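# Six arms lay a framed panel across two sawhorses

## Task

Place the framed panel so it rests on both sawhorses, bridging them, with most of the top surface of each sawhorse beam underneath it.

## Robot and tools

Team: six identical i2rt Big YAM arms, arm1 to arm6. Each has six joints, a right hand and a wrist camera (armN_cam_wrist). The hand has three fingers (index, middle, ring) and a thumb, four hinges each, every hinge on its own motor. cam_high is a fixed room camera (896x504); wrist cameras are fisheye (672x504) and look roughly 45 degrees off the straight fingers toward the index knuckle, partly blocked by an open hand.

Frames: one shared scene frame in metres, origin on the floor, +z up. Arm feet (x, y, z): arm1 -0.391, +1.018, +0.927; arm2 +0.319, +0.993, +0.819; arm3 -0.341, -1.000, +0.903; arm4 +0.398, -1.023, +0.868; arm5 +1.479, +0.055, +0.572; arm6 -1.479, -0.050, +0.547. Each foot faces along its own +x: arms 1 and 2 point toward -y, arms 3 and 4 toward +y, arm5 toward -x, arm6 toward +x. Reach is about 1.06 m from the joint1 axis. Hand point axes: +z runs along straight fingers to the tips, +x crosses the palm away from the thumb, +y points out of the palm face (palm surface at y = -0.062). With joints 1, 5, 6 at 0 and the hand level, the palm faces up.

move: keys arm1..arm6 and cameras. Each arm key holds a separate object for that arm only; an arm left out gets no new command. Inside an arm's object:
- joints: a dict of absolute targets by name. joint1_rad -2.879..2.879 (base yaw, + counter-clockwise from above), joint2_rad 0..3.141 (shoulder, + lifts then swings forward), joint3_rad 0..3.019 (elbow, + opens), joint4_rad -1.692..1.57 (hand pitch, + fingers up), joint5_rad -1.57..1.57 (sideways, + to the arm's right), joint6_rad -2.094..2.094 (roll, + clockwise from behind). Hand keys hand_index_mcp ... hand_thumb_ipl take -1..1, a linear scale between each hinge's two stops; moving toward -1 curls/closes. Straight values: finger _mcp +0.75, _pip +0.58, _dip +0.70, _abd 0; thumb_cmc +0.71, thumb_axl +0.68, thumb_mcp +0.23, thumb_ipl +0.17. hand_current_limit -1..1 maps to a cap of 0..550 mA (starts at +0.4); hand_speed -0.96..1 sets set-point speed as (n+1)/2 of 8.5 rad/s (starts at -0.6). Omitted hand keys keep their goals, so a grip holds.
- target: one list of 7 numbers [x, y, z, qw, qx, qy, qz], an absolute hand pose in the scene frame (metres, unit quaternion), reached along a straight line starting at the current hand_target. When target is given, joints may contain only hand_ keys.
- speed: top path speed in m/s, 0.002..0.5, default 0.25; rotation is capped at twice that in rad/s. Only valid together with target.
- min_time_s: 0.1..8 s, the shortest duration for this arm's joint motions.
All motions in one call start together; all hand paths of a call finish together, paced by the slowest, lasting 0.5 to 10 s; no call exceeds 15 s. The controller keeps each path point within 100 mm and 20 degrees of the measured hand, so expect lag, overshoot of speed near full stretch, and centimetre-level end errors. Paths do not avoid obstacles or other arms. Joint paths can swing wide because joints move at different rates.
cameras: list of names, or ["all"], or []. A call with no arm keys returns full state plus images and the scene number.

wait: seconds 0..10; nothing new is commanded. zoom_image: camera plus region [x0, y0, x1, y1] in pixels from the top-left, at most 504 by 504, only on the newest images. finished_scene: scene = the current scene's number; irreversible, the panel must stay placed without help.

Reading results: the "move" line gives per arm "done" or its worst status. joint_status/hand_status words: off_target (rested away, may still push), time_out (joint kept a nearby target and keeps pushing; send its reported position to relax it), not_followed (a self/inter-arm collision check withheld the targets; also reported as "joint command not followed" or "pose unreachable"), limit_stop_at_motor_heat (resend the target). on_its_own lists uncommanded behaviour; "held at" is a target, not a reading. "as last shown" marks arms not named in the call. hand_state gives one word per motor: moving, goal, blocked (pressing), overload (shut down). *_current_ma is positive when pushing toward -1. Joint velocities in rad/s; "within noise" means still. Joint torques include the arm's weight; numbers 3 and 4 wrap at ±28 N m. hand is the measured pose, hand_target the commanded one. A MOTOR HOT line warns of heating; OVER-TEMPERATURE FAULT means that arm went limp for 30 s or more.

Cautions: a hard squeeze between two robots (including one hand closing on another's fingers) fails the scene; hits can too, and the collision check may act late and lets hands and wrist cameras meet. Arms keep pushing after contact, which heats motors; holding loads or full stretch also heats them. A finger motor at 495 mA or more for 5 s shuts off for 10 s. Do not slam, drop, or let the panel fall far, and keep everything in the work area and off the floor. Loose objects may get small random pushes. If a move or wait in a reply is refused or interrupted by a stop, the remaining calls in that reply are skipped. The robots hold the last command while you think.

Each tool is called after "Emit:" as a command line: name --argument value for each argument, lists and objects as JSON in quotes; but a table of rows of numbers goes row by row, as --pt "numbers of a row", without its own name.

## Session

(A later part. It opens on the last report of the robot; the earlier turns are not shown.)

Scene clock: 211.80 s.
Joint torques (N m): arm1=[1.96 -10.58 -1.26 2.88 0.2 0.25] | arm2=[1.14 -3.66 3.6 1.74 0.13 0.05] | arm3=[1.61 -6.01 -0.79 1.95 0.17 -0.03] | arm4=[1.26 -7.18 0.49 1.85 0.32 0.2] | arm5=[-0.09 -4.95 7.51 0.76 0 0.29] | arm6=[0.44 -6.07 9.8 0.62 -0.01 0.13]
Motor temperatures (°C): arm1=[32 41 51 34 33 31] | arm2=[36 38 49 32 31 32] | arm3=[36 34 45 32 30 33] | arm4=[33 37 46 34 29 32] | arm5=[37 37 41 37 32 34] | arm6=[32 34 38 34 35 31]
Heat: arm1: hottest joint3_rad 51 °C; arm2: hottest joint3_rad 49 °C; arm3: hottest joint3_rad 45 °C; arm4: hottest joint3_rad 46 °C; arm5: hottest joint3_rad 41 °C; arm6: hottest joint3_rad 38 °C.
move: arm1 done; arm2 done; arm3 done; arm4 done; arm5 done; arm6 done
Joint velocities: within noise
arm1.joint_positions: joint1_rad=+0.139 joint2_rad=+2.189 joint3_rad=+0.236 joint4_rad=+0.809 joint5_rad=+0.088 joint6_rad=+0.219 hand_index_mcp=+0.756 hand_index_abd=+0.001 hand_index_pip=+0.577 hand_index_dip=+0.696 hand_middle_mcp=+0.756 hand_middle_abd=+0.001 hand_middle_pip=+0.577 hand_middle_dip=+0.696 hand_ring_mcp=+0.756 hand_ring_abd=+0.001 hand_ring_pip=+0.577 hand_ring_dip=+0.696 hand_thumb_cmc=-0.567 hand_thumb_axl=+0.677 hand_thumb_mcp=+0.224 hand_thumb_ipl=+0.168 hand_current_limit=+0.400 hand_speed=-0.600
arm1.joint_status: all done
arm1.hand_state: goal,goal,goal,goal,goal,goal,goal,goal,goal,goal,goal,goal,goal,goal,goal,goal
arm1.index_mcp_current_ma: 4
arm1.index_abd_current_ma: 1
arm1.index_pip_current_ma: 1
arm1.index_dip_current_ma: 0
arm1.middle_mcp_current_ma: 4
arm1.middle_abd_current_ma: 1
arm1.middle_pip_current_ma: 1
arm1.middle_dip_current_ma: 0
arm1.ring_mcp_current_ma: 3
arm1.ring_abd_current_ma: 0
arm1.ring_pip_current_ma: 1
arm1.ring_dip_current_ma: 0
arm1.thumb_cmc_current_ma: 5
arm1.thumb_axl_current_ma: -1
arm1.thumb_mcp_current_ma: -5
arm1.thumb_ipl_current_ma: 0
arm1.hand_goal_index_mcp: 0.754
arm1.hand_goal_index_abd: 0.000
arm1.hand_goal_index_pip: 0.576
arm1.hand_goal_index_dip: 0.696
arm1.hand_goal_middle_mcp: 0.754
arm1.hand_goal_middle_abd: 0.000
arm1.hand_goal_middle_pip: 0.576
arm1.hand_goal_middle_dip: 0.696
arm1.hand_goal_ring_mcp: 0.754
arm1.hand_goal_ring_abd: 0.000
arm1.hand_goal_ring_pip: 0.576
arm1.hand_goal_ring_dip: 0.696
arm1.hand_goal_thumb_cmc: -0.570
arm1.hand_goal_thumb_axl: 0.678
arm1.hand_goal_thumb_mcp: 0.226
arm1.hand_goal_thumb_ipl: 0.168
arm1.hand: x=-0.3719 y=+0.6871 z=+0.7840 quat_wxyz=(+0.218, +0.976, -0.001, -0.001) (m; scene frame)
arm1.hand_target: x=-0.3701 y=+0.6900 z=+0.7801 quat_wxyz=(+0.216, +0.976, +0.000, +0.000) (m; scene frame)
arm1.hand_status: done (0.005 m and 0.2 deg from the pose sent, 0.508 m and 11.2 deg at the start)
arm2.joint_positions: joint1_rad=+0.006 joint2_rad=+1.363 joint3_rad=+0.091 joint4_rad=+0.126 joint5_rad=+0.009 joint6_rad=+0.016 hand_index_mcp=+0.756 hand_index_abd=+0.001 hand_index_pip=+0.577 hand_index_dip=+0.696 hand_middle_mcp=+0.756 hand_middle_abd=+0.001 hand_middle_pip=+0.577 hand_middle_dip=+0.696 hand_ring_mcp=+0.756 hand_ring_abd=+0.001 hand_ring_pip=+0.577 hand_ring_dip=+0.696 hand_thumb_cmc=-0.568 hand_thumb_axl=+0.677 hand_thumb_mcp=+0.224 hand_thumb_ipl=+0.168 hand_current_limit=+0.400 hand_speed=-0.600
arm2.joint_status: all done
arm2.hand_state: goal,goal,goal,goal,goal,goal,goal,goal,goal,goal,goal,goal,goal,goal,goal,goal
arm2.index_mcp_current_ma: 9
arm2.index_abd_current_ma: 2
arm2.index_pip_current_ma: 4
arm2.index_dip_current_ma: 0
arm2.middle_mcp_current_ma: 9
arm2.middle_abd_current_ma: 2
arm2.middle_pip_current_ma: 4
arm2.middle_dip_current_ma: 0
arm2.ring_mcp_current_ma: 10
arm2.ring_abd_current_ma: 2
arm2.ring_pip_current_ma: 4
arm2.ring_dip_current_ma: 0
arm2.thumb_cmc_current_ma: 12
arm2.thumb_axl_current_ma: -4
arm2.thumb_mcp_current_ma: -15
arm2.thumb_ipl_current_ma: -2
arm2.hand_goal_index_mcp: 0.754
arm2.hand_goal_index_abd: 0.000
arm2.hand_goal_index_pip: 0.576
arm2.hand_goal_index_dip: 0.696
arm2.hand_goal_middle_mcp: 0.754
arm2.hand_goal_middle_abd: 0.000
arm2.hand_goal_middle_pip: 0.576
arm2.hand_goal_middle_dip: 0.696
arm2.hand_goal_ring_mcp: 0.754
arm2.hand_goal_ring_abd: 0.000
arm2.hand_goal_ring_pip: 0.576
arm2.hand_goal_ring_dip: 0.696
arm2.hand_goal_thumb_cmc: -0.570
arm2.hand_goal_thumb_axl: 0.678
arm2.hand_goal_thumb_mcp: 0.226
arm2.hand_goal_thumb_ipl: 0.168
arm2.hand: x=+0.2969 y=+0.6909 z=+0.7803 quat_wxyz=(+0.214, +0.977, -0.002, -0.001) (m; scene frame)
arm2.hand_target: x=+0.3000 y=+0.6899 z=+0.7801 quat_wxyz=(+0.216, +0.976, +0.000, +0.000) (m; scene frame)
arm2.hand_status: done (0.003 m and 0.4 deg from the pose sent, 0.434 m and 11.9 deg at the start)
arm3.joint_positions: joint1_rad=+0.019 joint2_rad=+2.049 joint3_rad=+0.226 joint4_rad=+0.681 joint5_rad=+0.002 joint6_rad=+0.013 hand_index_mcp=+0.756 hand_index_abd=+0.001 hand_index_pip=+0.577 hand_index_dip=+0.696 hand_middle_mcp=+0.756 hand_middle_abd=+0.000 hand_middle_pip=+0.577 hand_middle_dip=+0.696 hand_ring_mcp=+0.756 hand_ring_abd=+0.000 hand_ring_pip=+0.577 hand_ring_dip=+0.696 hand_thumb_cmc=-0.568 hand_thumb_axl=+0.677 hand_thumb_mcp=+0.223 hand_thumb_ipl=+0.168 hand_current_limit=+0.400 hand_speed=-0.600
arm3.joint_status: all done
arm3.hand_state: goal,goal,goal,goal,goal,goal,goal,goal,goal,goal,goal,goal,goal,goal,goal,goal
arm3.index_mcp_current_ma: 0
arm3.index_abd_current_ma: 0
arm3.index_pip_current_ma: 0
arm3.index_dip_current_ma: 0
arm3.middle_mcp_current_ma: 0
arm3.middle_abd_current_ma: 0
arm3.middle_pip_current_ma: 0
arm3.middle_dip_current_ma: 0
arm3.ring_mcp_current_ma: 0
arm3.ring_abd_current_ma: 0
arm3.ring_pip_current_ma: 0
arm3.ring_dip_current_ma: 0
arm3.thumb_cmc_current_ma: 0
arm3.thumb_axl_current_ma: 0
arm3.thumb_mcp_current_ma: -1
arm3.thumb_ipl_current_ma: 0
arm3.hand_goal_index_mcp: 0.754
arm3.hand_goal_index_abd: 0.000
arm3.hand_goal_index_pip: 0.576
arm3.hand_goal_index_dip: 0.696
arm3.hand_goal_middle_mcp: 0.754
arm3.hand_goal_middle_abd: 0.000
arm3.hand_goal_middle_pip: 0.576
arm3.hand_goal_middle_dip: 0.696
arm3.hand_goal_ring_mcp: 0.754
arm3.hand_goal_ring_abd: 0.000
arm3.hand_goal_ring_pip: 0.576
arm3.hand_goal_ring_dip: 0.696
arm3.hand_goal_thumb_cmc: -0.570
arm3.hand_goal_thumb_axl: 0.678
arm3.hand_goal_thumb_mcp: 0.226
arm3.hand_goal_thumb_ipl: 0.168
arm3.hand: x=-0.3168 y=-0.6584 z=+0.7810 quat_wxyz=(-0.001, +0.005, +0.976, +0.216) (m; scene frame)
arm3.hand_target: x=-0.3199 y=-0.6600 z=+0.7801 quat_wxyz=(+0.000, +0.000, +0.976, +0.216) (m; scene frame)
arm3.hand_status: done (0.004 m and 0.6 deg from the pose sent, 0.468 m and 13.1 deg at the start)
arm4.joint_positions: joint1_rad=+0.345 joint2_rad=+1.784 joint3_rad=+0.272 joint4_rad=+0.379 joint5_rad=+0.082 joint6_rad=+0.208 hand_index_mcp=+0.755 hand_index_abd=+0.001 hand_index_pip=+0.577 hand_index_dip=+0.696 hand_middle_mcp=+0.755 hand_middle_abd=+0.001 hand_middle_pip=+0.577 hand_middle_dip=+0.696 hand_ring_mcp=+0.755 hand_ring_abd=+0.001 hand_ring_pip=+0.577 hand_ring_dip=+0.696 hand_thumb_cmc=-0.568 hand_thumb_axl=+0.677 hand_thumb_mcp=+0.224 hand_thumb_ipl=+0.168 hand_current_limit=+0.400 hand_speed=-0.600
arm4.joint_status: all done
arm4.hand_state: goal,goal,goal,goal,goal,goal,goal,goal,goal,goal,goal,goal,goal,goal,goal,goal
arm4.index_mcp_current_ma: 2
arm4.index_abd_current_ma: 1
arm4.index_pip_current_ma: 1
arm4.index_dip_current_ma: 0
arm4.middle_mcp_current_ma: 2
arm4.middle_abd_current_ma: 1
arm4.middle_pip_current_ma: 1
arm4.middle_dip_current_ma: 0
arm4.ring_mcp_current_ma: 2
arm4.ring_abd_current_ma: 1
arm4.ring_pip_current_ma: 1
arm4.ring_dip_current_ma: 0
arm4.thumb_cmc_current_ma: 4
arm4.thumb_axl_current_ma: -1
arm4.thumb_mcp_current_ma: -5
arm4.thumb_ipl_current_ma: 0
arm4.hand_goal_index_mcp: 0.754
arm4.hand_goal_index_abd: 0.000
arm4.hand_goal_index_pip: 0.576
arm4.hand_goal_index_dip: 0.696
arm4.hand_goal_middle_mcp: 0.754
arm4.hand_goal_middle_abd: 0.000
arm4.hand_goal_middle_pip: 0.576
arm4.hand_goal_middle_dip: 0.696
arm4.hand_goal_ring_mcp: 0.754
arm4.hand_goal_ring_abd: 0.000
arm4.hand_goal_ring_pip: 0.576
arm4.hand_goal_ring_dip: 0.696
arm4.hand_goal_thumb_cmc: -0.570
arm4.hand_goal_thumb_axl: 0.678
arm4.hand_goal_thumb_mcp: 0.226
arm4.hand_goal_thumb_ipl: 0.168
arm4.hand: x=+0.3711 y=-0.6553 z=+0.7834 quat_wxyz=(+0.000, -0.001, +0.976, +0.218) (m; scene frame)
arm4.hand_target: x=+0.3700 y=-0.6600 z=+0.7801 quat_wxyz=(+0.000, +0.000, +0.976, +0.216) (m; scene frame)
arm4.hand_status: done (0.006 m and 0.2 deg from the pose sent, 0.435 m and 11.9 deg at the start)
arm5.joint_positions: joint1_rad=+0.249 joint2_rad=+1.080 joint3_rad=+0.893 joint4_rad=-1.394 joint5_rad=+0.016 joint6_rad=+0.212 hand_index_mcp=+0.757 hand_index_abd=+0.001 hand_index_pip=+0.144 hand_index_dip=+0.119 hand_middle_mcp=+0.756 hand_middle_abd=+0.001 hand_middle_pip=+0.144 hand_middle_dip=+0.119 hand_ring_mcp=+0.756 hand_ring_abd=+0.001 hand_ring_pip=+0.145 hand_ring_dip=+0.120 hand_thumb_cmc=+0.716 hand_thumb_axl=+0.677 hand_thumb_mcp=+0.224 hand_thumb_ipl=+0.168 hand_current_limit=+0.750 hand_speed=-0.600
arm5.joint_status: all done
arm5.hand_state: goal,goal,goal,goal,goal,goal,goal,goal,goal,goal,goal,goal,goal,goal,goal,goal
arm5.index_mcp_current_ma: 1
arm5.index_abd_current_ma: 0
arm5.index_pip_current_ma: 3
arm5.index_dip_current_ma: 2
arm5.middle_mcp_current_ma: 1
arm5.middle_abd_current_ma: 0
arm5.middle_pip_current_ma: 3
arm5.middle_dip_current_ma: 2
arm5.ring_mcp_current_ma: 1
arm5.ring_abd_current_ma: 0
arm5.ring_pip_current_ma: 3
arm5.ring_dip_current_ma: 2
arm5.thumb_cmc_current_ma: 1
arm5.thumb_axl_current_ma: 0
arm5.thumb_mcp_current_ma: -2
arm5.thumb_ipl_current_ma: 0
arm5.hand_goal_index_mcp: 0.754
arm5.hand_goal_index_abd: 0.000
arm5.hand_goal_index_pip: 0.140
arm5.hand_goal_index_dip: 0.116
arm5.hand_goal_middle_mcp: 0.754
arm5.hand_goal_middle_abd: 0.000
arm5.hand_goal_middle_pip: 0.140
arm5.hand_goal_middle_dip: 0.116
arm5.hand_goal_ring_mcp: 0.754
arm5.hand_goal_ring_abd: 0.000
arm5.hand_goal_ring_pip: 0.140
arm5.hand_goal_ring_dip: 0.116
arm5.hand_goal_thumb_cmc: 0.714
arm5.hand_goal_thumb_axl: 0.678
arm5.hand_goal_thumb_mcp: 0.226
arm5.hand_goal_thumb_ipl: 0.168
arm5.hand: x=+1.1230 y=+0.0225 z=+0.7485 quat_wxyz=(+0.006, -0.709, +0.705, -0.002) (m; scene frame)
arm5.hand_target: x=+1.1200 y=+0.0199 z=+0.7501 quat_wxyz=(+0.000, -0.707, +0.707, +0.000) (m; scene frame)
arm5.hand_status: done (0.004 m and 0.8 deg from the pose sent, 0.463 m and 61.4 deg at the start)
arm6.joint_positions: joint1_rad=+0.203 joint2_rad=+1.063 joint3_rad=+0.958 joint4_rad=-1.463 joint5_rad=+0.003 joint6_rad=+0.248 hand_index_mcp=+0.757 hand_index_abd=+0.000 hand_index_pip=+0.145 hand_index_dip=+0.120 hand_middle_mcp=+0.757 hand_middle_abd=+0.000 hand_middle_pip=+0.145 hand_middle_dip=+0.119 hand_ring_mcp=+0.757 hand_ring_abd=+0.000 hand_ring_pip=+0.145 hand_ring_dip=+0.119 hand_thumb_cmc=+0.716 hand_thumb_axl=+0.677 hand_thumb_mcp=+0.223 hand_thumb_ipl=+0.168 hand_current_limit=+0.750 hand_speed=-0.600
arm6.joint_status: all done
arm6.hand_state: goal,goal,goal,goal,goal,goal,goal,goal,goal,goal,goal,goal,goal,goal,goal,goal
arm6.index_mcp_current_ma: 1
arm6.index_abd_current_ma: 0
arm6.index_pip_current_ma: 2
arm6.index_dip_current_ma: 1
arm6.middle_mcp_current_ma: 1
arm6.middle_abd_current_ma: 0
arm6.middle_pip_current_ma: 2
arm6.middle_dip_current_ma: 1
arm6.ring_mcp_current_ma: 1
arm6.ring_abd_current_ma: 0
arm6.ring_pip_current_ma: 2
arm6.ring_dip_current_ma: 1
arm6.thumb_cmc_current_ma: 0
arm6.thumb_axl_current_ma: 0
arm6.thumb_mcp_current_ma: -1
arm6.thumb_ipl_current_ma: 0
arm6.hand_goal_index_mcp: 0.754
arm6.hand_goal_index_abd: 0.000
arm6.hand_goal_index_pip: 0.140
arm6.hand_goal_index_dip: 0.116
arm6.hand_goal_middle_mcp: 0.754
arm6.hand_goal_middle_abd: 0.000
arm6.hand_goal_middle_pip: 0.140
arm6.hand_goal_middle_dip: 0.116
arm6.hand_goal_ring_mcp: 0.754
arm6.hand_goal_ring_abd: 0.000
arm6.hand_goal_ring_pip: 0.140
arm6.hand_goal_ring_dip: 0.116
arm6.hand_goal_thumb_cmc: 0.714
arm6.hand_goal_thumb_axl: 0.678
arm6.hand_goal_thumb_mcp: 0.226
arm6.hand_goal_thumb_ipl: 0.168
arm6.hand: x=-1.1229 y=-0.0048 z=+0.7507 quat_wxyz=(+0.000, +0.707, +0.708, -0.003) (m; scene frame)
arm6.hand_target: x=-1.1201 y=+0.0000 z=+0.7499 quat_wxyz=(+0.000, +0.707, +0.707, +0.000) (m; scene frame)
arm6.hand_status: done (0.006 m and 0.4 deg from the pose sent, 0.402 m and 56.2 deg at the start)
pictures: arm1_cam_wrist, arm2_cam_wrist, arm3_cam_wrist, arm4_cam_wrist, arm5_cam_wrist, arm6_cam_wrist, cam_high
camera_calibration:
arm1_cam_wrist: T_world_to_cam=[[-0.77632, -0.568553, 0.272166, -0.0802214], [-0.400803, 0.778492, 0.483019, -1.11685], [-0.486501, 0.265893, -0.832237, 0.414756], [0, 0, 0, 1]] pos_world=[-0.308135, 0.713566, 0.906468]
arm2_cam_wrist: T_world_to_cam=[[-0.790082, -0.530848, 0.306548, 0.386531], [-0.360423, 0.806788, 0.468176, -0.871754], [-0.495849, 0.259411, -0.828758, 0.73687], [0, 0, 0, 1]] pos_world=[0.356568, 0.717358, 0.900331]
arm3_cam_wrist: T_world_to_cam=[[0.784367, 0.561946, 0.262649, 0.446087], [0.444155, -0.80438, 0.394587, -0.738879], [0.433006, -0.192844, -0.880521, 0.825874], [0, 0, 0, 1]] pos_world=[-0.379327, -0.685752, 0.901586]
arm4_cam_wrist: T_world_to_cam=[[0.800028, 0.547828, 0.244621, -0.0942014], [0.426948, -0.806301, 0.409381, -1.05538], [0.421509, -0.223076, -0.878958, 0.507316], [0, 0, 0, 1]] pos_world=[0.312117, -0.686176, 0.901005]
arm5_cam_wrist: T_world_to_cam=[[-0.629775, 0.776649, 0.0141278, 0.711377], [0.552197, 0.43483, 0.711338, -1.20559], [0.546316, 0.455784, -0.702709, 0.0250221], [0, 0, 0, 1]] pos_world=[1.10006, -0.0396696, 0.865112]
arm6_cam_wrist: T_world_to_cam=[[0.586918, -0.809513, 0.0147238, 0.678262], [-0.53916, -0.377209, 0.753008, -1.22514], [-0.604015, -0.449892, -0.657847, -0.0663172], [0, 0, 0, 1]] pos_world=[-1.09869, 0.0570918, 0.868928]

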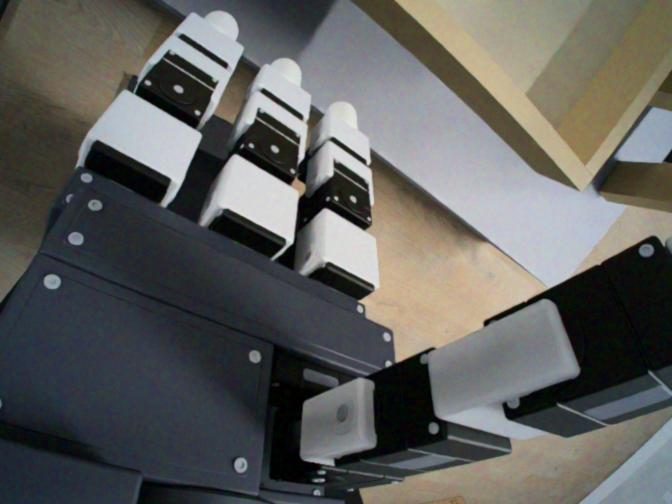

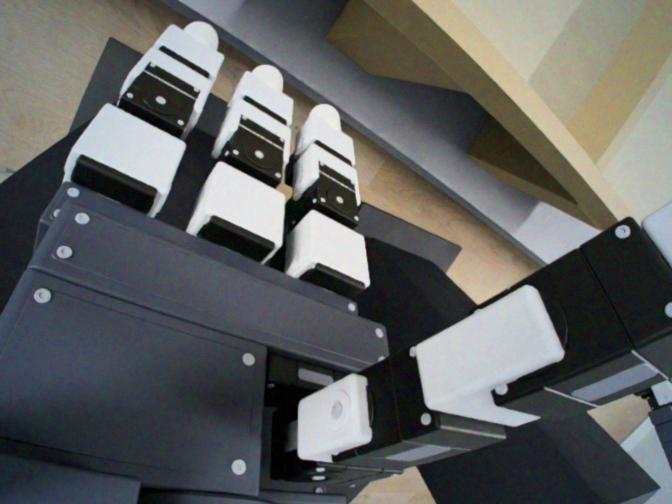

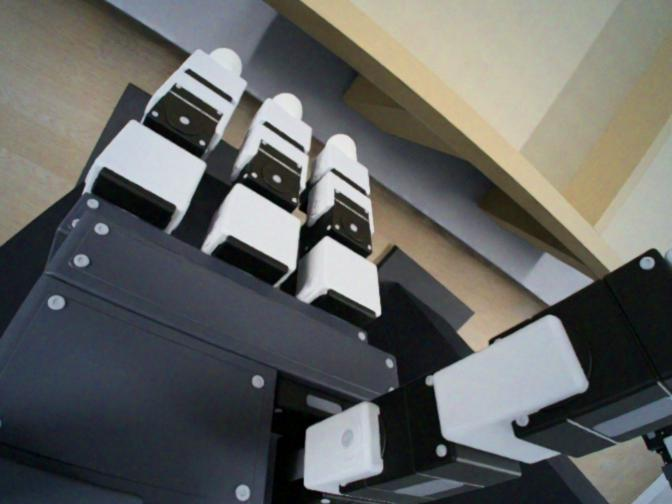

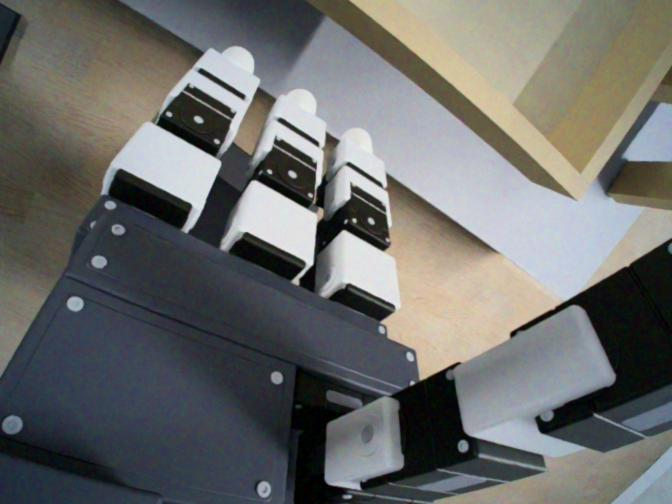

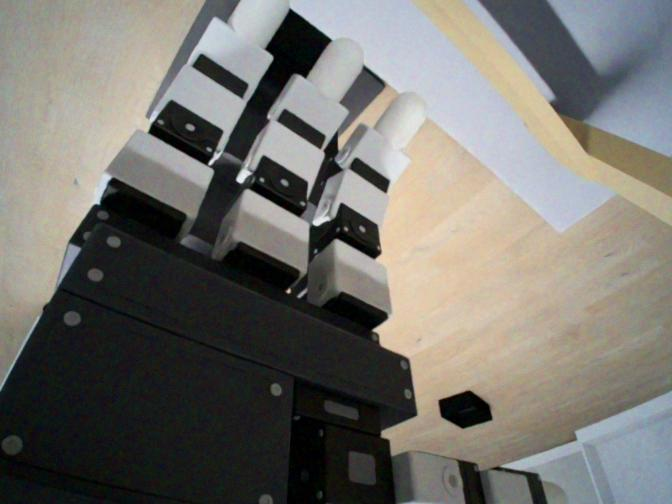

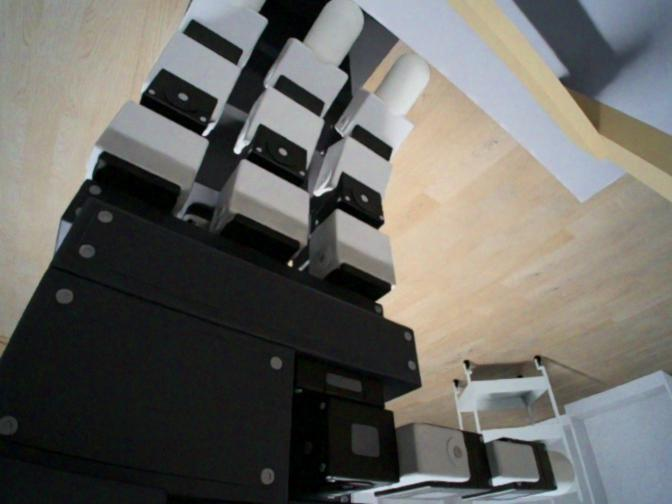

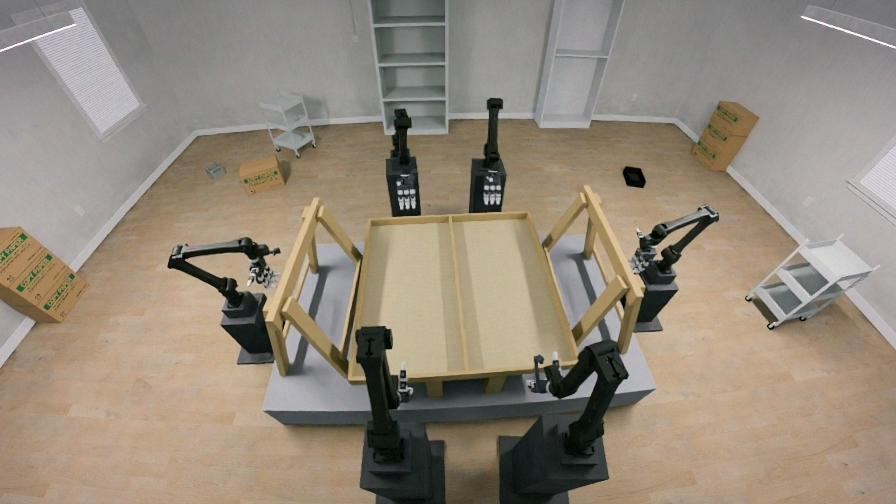

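Emit:
move --arm1 '{"target":[-0.37,0.625,0.606,0.3827,0.9239,0,0],"speed":0.15}' --arm2 '{"target":[0.32,0.625,0.606,0.3827,0.9239,0,0],"speed":0.15}' --arm3 '{"target":[-0.32,-0.618,0.606,0,0,0.9239,0.3827],"speed":0.15}' --arm4 '{"target":[0.37,-0.618,0.606,0,0,0.9239,0.3827],"speed":0.15}' --arm5 '{"target":[1.12,0.033,0.43,0,0.7071,-0.7071,0],"speed":0.15,"joints":{"hand_index_pip":0.576,"hand_middle_pip":0.576,"hand_ring_pip":0.576,"hand_index_dip":0.696,"hand_middle_dip":0.696,"hand_ring_dip":0.696}}' --arm6 '{"target":[-1.12,-0.013,0.43,0,0.7071,0.7071,0],"speed":0.15,"joints":{"hand_index_pip":0.576,"hand_middle_pip":0.576,"hand_ring_pip":0.576,"hand_index_dip":0.696,"hand_middle_dip":0.696,"hand_ring_dip":0.696}}' --cameras '["all"]'

Scene clock: 289.90 s.
Joint torques (N m): arm1=[0.44 -14.04 -1.95 3.64 0.2 0.1] | arm2=[4.01 11.75 8.91 5.37 0.7 0.05] | arm3=[1.73 -7.65 -2.65 2.61 0.17 -0.06] | arm4=[1.03 -10.46 -2.96 2.48 0.36 -0.01] | arm5=[-1.26 -8.41 1.84 0.76 0.02 0.07] | arm6=[-1.61 -9.05 3.6 0.66 -0.01 -0.15]
Motor temperatures (°C): arm1=[32 40 41 34 33 31] | arm2=[36 37 39 32 31 32] | arm3=[36 33 38 32 30 32] | arm4=[33 36 35 34 30 31] | arm5=[36 37 41 36 32 34] | arm6=[32 34 37 34 34 31]
Heat: arm1: hottest joint3_rad 41 °C; arm2: hottest joint3_rad 39 °C; arm3: hottest joint3_rad 38 °C; arm4: hottest joint2_rad 36 °C; arm5: hottest joint3_rad 41 °C; arm6: hottest joint3_rad 37 °C.
move: arm1 done; arm2 off_target; arm3 done; arm4 done; arm5 done; arm6 done
Joint velocities: within noise
arm1.joint_positions: joint1_rad=+0.137 joint2_rad=+3.044 joint3_rad=+0.799 joint4_rad=+1.435 joint5_rad=+0.146 joint6_rad=+0.178 hand_index_mcp=+0.758 hand_index_abd=+0.001 hand_index_pip=+0.577 hand_index_dip=+0.696 hand_middle_mcp=+0.758 hand_middle_abd=+0.001 hand_middle_pip=+0.577 hand_middle_dip=+0.696 hand_ring_mcp=+0.758 hand_ring_abd=+0.001 hand_ring_pip=+0.577 hand_ring_dip=+0.696 hand_thumb_cmc=-0.567 hand_thumb_axl=+0.677 hand_thumb_mcp=+0.224 hand_thumb_ipl=+0.168 hand_current_limit=+0.400 hand_speed=-0.600
arm1.joint_status: not commanded
arm1.hand_state: goal,goal,goal,goal,goal,goal,goal,goal,goal,goal,goal,goal,goal,goal,goal,goal
arm1.index_mcp_current_ma: 8
arm1.index_abd_current_ma: 1
arm1.index_pip_current_ma: 1
arm1.index_dip_current_ma: 0
arm1.middle_mcp_current_ma: 8
arm1.middle_abd_current_ma: 1
arm1.middle_pip_current_ma: 1
arm1.middle_dip_current_ma: 0
arm1.ring_mcp_current_ma: 7
arm1.ring_abd_current_ma: 0
arm1.ring_pip_current_ma: 1
arm1.ring_dip_current_ma: 0
arm1.thumb_cmc_current_ma: 5
arm1.thumb_axl_current_ma: -1
arm1.thumb_mcp_current_ma: -5
arm1.thumb_ipl_current_ma: 0
arm1.hand_goal_index_mcp: 0.754
arm1.hand_goal_index_abd: 0.000
arm1.hand_goal_index_pip: 0.576
arm1.hand_goal_index_dip: 0.696
arm1.hand_goal_middle_mcp: 0.754
arm1.hand_goal_middle_abd: 0.000
arm1.hand_goal_middle_pip: 0.576
arm1.hand_goal_middle_dip: 0.696
arm1.hand_goal_ring_mcp: 0.754
arm1.hand_goal_ring_abd: 0.000
arm1.hand_goal_ring_pip: 0.576
arm1.hand_goal_ring_dip: 0.696
arm1.hand_goal_thumb_cmc: -0.570
arm1.hand_goal_thumb_axl: 0.678
arm1.hand_goal_thumb_mcp: 0.226
arm1.hand_goal_thumb_ipl: 0.168
arm1.hand: x=-0.3661 y=+0.6222 z=+0.6104 quat_wxyz=(+0.379, +0.926, +0.000, +0.003) (m; scene frame)
arm1.hand_target: x=-0.3700 y=+0.6252 z=+0.6061 quat_wxyz=(+0.382, +0.924, +0.000, +0.000) (m; scene frame)
arm1.hand_status: done (0.006 m and 0.6 deg from the pose sent, 0.189 m and 19.8 deg at the start)
arm2.joint_positions: joint1_rad=+0.075 joint2_rad=+2.505 joint3_rad=+0.264 joint4_rad=+1.410 joint5_rad=+0.068 joint6_rad=+0.089 hand_index_mcp=+0.813 hand_index_abd=-0.002 hand_index_pip=+0.615 hand_index_dip=+0.714 hand_middle_mcp=+0.825 hand_middle_abd=-0.002 hand_middle_pip=+0.612 hand_middle_dip=+0.715 hand_ring_mcp=+0.835 hand_ring_abd=-0.002 hand_ring_pip=+0.613 hand_ring_dip=+0.717 hand_thumb_cmc=-0.568 hand_thumb_axl=+0.677 hand_thumb_mcp=+0.223 hand_thumb_ipl=+0.168 hand_current_limit=+0.400 hand_speed=-0.600
arm2.joint_status: not commanded
arm2.hand_state: blocked,goal,blocked,goal,blocked,goal,blocked,goal,blocked,goal,blocked,blocked,goal,goal,goal,goal
arm2.index_mcp_current_ma: 314
arm2.index_abd_current_ma: -8
arm2.index_pip_current_ma: 193
arm2.index_dip_current_ma: 88
arm2.middle_mcp_current_ma: 377
arm2.middle_abd_current_ma: -8
arm2.middle_pip_current_ma: 178
arm2.middle_dip_current_ma: 97
arm2.ring_mcp_current_ma: 385
arm2.ring_abd_current_ma: -8
arm2.ring_pip_current_ma: 182
arm2.ring_dip_current_ma: 104
arm2.thumb_cmc_current_ma: 11
arm2.thumb_axl_current_ma: -4
arm2.thumb_mcp_current_ma: -21
arm2.thumb_ipl_current_ma: -2
arm2.hand_goal_index_mcp: 0.754
arm2.hand_goal_index_abd: 0.000
arm2.hand_goal_index_pip: 0.576
arm2.hand_goal_index_dip: 0.696
arm2.hand_goal_middle_mcp: 0.754
arm2.hand_goal_middle_abd: 0.000
arm2.hand_goal_middle_pip: 0.576
arm2.hand_goal_middle_dip: 0.696
arm2.hand_goal_ring_mcp: 0.754
arm2.hand_goal_ring_abd: 0.000
arm2.hand_goal_ring_pip: 0.576
arm2.hand_goal_ring_dip: 0.696
arm2.hand_goal_thumb_cmc: -0.570
arm2.hand_goal_thumb_axl: 0.678
arm2.hand_goal_thumb_mcp: 0.226
arm2.hand_goal_thumb_ipl: 0.168
arm2.hand: x=+0.3063 y=+0.6347 z=+0.6970 quat_wxyz=(+0.365, +0.931, -0.015, +0.000) (m; scene frame)
arm2.hand_target: x=+0.3172 y=+0.6444 z=+0.6194 quat_wxyz=(+0.348, +0.938, -0.002, +0.001) (m; scene frame)
arm2.hand_status: off_target (0.093 m and 2.7 deg from the pose sent, 0.188 m and 20.3 deg at the start)
arm3.joint_positions: joint1_rad=+0.020 joint2_rad=+3.027 joint3_rad=+0.728 joint4_rad=+1.506 joint5_rad=+0.005 joint6_rad=+0.013 hand_index_mcp=+0.758 hand_index_abd=+0.001 hand_index_pip=+0.577 hand_index_dip=+0.696 hand_middle_mcp=+0.759 hand_middle_abd=+0.000 hand_middle_pip=+0.577 hand_middle_dip=+0.696 hand_ring_mcp=+0.759 hand_ring_abd=+0.000 hand_ring_pip=+0.577 hand_ring_dip=+0.696 hand_thumb_cmc=-0.568 hand_thumb_axl=+0.677 hand_thumb_mcp=+0.223 hand_thumb_ipl=+0.168 hand_current_limit=+0.400 hand_speed=-0.600
arm3.joint_status: not commanded
arm3.hand_state: goal,goal,goal,goal,goal,goal,goal,goal,goal,goal,goal,goal,goal,goal,goal,goal
arm3.index_mcp_current_ma: 1
arm3.index_abd_current_ma: 0
arm3.index_pip_current_ma: 0
arm3.index_dip_current_ma: 0
arm3.middle_mcp_current_ma: 1
arm3.middle_abd_current_ma: 0
arm3.middle_pip_current_ma: 0
arm3.middle_dip_current_ma: 0
arm3.ring_mcp_current_ma: 1
arm3.ring_abd_current_ma: 0
arm3.ring_pip_current_ma: 0
arm3.ring_dip_current_ma: 0
arm3.thumb_cmc_current_ma: 0
arm3.thumb_axl_current_ma: 0
arm3.thumb_mcp_current_ma: -1
arm3.thumb_ipl_current_ma: 0
arm3.hand_goal_index_mcp: 0.754
arm3.hand_goal_index_abd: 0.000
arm3.hand_goal_index_pip: 0.576
arm3.hand_goal_index_dip: 0.696
arm3.hand_goal_middle_mcp: 0.754
arm3.hand_goal_middle_abd: 0.000
arm3.hand_goal_middle_pip: 0.576
arm3.hand_goal_middle_dip: 0.696
arm3.hand_goal_ring_mcp: 0.754
arm3.hand_goal_ring_abd: 0.000
arm3.hand_goal_ring_pip: 0.576
arm3.hand_goal_ring_dip: 0.696
arm3.hand_goal_thumb_cmc: -0.570
arm3.hand_goal_thumb_axl: 0.678
arm3.hand_goal_thumb_mcp: 0.226
arm3.hand_goal_thumb_ipl: 0.168
arm3.hand: x=-0.3163 y=-0.6133 z=+0.6096 quat_wxyz=(+0.000, +0.006, +0.924, +0.381) (m; scene frame)
arm3.hand_target: x=-0.3199 y=-0.6182 z=+0.6060 quat_wxyz=(+0.000, +0.000, +0.924, +0.382) (m; scene frame)
arm3.hand_status: done (0.007 m and 0.7 deg from the pose sent, 0.180 m and 20.1 deg at the start)
arm4.joint_positions: joint1_rad=+0.353 joint2_rad=+2.867 joint3_rad=+0.663 joint4_rad=+1.395 joint5_rad=+0.156 joint6_rad=+0.190 hand_index_mcp=+0.757 hand_index_abd=+0.001 hand_index_pip=+0.577 hand_index_dip=+0.696 hand_middle_mcp=+0.758 hand_middle_abd=+0.001 hand_middle_pip=+0.577 hand_middle_dip=+0.696 hand_ring_mcp=+0.758 hand_ring_abd=+0.001 hand_ring_pip=+0.577 hand_ring_dip=+0.696 hand_thumb_cmc=-0.568 hand_thumb_axl=+0.677 hand_thumb_mcp=+0.224 hand_thumb_ipl=+0.168 hand_current_limit=+0.400 hand_speed=-0.600
arm4.joint_status: not commanded
arm4.hand_state: goal,goal,goal,goal,goal,goal,goal,goal,goal,goal,goal,goal,goal,goal,goal,goal
arm4.index_mcp_current_ma: 6
arm4.index_abd_current_ma: 1
arm4.index_pip_current_ma: 1
arm4.index_dip_current_ma: 0
arm4.middle_mcp_current_ma: 8
arm4.middle_abd_current_ma: 1
arm4.middle_pip_current_ma: 1
arm4.middle_dip_current_ma: 0
arm4.ring_mcp_current_ma: 7
arm4.ring_abd_current_ma: 1
arm4.ring_pip_current_ma: 1
arm4.ring_dip_current_ma: 0
arm4.thumb_cmc_current_ma: 4
arm4.thumb_axl_current_ma: -1
arm4.thumb_mcp_current_ma: -5
arm4.thumb_ipl_current_ma: 0
arm4.hand_goal_index_mcp: 0.754
arm4.hand_goal_index_abd: 0.000
arm4.hand_goal_index_pip: 0.576
arm4.hand_goal_index_dip: 0.696
arm4.hand_goal_middle_mcp: 0.754
arm4.hand_goal_middle_abd: 0.000
arm4.hand_goal_middle_pip: 0.576
arm4.hand_goal_middle_dip: 0.696
arm4.hand_goal_ring_mcp: 0.754
arm4.hand_goal_ring_abd: 0.000
arm4.hand_goal_ring_pip: 0.576
arm4.hand_goal_ring_dip: 0.696
arm4.hand_goal_thumb_cmc: -0.570
arm4.hand_goal_thumb_axl: 0.678
arm4.hand_goal_thumb_mcp: 0.226
arm4.hand_goal_thumb_ipl: 0.168
arm4.hand: x=+0.3736 y=-0.6187 z=+0.6070 quat_wxyz=(+0.000, +0.007, +0.927, +0.376) (m; scene frame)
arm4.hand_target: x=+0.3700 y=-0.6180 z=+0.6061 quat_wxyz=(+0.000, +0.000, +0.924, +0.383) (m; scene frame)
arm4.hand_status: done (0.004 m and 1.2 deg from the pose sent, 0.181 m and 19.8 deg at the start)
arm5.joint_positions: joint1_rad=+0.204 joint2_rad=+1.832 joint3_rad=+0.503 joint4_rad=-0.245 joint5_rad=+0.015 joint6_rad=+0.177 hand_index_mcp=+0.755 hand_index_abd=+0.001 hand_index_pip=+0.573 hand_index_dip=+0.693 hand_middle_mcp=+0.755 hand_middle_abd=+0.001 hand_middle_pip=+0.573 hand_middle_dip=+0.694 hand_ring_mcp=+0.755 hand_ring_abd=+0.001 hand_ring_pip=+0.573 hand_ring_dip=+0.693 hand_thumb_cmc=+0.716 hand_thumb_axl=+0.677 hand_thumb_mcp=+0.224 hand_thumb_ipl=+0.168 hand_current_limit=+0.750 hand_speed=-0.600
arm5.joint_status: all done
arm5.hand_state: goal,goal,goal,goal,goal,goal,goal,goal,goal,goal,goal,goal,goal,goal,goal,goal
arm5.index_mcp_current_ma: 0
arm5.index_abd_current_ma: 0
arm5.index_pip_current_ma: -1
arm5.index_dip_current_ma: -1
arm5.middle_mcp_current_ma: 0
arm5.middle_abd_current_ma: 0
arm5.middle_pip_current_ma: -1
arm5.middle_dip_current_ma: -1
arm5.ring_mcp_current_ma: 0
arm5.ring_abd_current_ma: 0
arm5.ring_pip_current_ma: -2
arm5.ring_dip_current_ma: -2
arm5.thumb_cmc_current_ma: 1
arm5.thumb_axl_current_ma: 0
arm5.thumb_mcp_current_ma: -2
arm5.thumb_ipl_current_ma: 0
arm5.hand_goal_index_mcp: 0.754
arm5.hand_goal_index_abd: 0.000
arm5.hand_goal_index_pip: 0.576
arm5.hand_goal_index_dip: 0.696
arm5.hand_goal_middle_mcp: 0.754
arm5.hand_goal_middle_abd: 0.000
arm5.hand_goal_middle_pip: 0.576
arm5.hand_goal_middle_dip: 0.696
arm5.hand_goal_ring_mcp: 0.754
arm5.hand_goal_ring_abd: 0.000
arm5.hand_goal_ring_pip: 0.576
arm5.hand_goal_ring_dip: 0.696
arm5.hand_goal_thumb_cmc: 0.714
arm5.hand_goal_thumb_axl: 0.678
arm5.hand_goal_thumb_mcp: 0.226
arm5.hand_goal_thumb_ipl: 0.168
arm5.hand: x=+1.1227 y=+0.0318 z=+0.4313 quat_wxyz=(+0.003, -0.705, +0.709, -0.001) (m; scene frame)
arm5.hand_target: x=+1.1201 y=+0.0330 z=+0.4300 quat_wxyz=(+0.000, -0.707, +0.707, +0.000) (m; scene frame)
arm5.hand_status: done (0.003 m and 0.4 deg from the pose sent, 0.319 m and 0.8 deg at the start)
arm6.joint_positions: joint1_rad=+0.184 joint2_rad=+1.716 joint3_rad=+0.505 joint4_rad=-0.345 joint5_rad=+0.002 joint6_rad=+0.231 hand_index_mcp=+0.755 hand_index_abd=+0.000 hand_index_pip=+0.572 hand_index_dip=+0.693 hand_middle_mcp=+0.755 hand_middle_abd=+0.000 hand_middle_pip=+0.573 hand_middle_dip=+0.693 hand_ring_mcp=+0.755 hand_ring_abd=+0.000 hand_ring_pip=+0.573 hand_ring_dip=+0.693 hand_thumb_cmc=+0.716 hand_thumb_axl=+0.677 hand_thumb_mcp=+0.223 hand_thumb_ipl=+0.168 hand_current_limit=+0.750 hand_speed=-0.600
arm6.joint_status: all done
arm6.hand_state: goal,goal,goal,goal,goal,goal,goal,goal,goal,goal,goal,goal,goal,goal,goal,goal
arm6.index_mcp_current_ma: 0
arm6.index_abd_current_ma: 0
arm6.index_pip_current_ma: -1
arm6.index_dip_current_ma: -1
arm6.middle_mcp_current_ma: 0
arm6.middle_abd_current_ma: 0
arm6.middle_pip_current_ma: -1
arm6.middle_dip_current_ma: -1
arm6.ring_mcp_current_ma: 0
arm6.ring_abd_current_ma: 0
arm6.ring_pip_current_ma: -1
arm6.ring_dip_current_ma: 0
arm6.thumb_cmc_current_ma: 0
arm6.thumb_axl_current_ma: 0
arm6.thumb_mcp_current_ma: -1
arm6.thumb_ipl_current_ma: 0
arm6.hand_goal_index_mcp: 0.754
arm6.hand_goal_index_abd: 0.000
arm6.hand_goal_index_pip: 0.576
arm6.hand_goal_index_dip: 0.696
arm6.hand_goal_middle_mcp: 0.754
arm6.hand_goal_middle_abd: 0.000
arm6.hand_goal_middle_pip: 0.576
arm6.hand_goal_middle_dip: 0.696
arm6.hand_goal_ring_mcp: 0.754
arm6.hand_goal_ring_abd: 0.000
arm6.hand_goal_ring_pip: 0.576
arm6.hand_goal_ring_dip: 0.696
arm6.hand_goal_thumb_cmc: 0.714
arm6.hand_goal_thumb_axl: 0.678
arm6.hand_goal_thumb_mcp: 0.226
arm6.hand_goal_thumb_ipl: 0.168
arm6.hand: x=-1.1199 y=-0.0099 z=+0.4351 quat_wxyz=(+0.003, +0.707, +0.707, +0.001) (m; scene frame)
arm6.hand_target: x=-1.1200 y=-0.0130 z=+0.4302 quat_wxyz=(+0.000, +0.707, +0.707, +0.000) (m; scene frame)
arm6.hand_status: done (0.006 m and 0.4 deg from the pose sent, 0.321 m and 0.4 deg at the start)
pictures: arm1_cam_wrist, arm2_cam_wrist, arm3_cam_wrist, arm4_cam_wrist, arm5_cam_wrist, arm6_cam_wrist, cam_high
camera_calibration:
arm1_cam_wrist: T_world_to_cam=[[-0.777171, -0.450069, 0.439822, -0.241757], [-0.406197, 0.892597, 0.195638, -0.877678], [-0.480635, -0.0266103, -0.876517, 0.501519], [0, 0, 0, 1]] pos_world=[-0.303349, 0.687952, 0.717627]
arm2_cam_wrist: T_world_to_cam=[[-0.804095, -0.390338, 0.448405, 0.20582], [-0.341062, 0.920672, 0.189844, -0.668192], [-0.486937, -0.000281498, -0.873437, 0.880364], [0, 0, 0, 1]] pos_world=[0.366286, 0.695772, 0.803503]
arm3_cam_wrist: T_world_to_cam=[[0.784212, 0.437711, 0.439797, 0.281282], [0.442634, -0.891348, 0.0978487, -0.508069], [0.434841, 0.117935, -0.892751, 0.881995], [0, 0, 0, 1]] pos_world=[-0.379224, -0.680005, 0.713408]
arm4_cam_wrist: T_world_to_cam=[[0.808304, 0.42796, 0.404346, -0.247363], [0.415306, -0.901238, 0.123659, -0.835654], [0.417333, 0.0679733, -0.906208, 0.557565], [0, 0, 0, 1]] pos_world=[0.314306, -0.685161, 0.708625]
arm5_cam_wrist: T_world_to_cam=[[-0.620667, 0.783903, 0.0164064, 0.69697], [0.561398, 0.429693, 0.707246, -0.992299], [0.547362, 0.448175, -0.706777, -0.201004], [0, 0, 0, 1]] pos_world=[1.09968, -0.0298879, 0.548299]
arm6_cam_wrist: T_world_to_cam=[[0.585517, -0.810442, 0.0188245, 0.673632], [-0.547967, -0.378561, 0.745938, -0.994583], [-0.597413, -0.447074, -0.665749, -0.263576], [0, 0, 0, 1]] pos_world=[-1.09689, 0.0515908, 0.553741]

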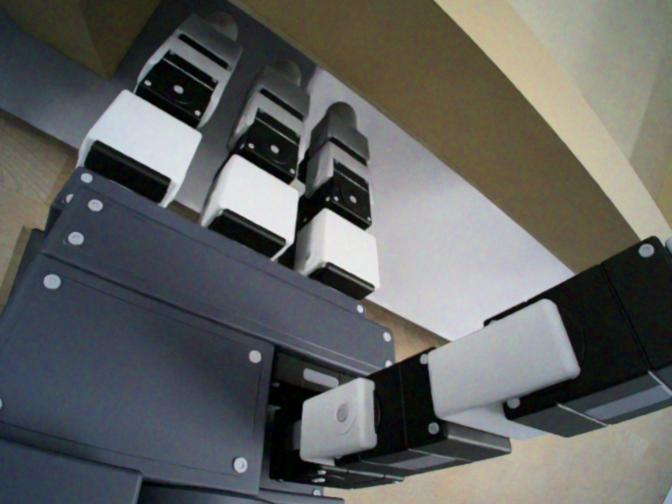

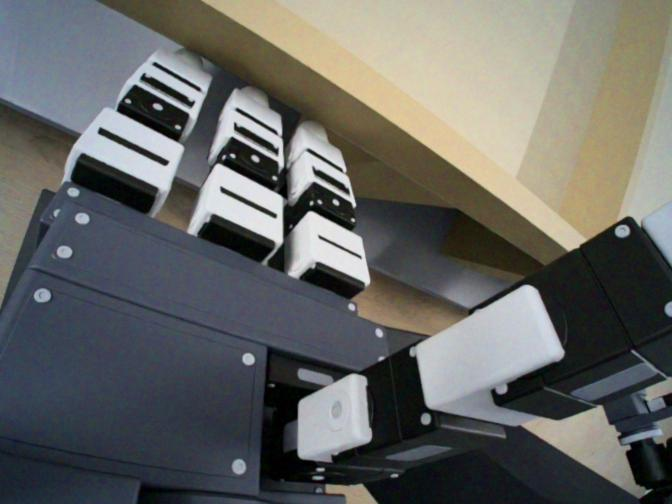

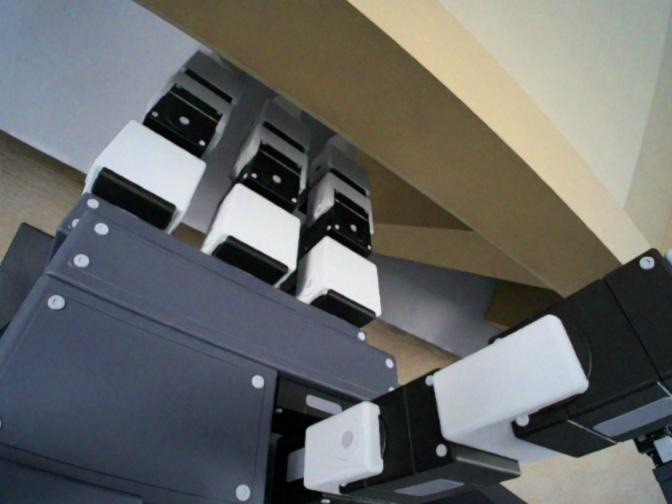

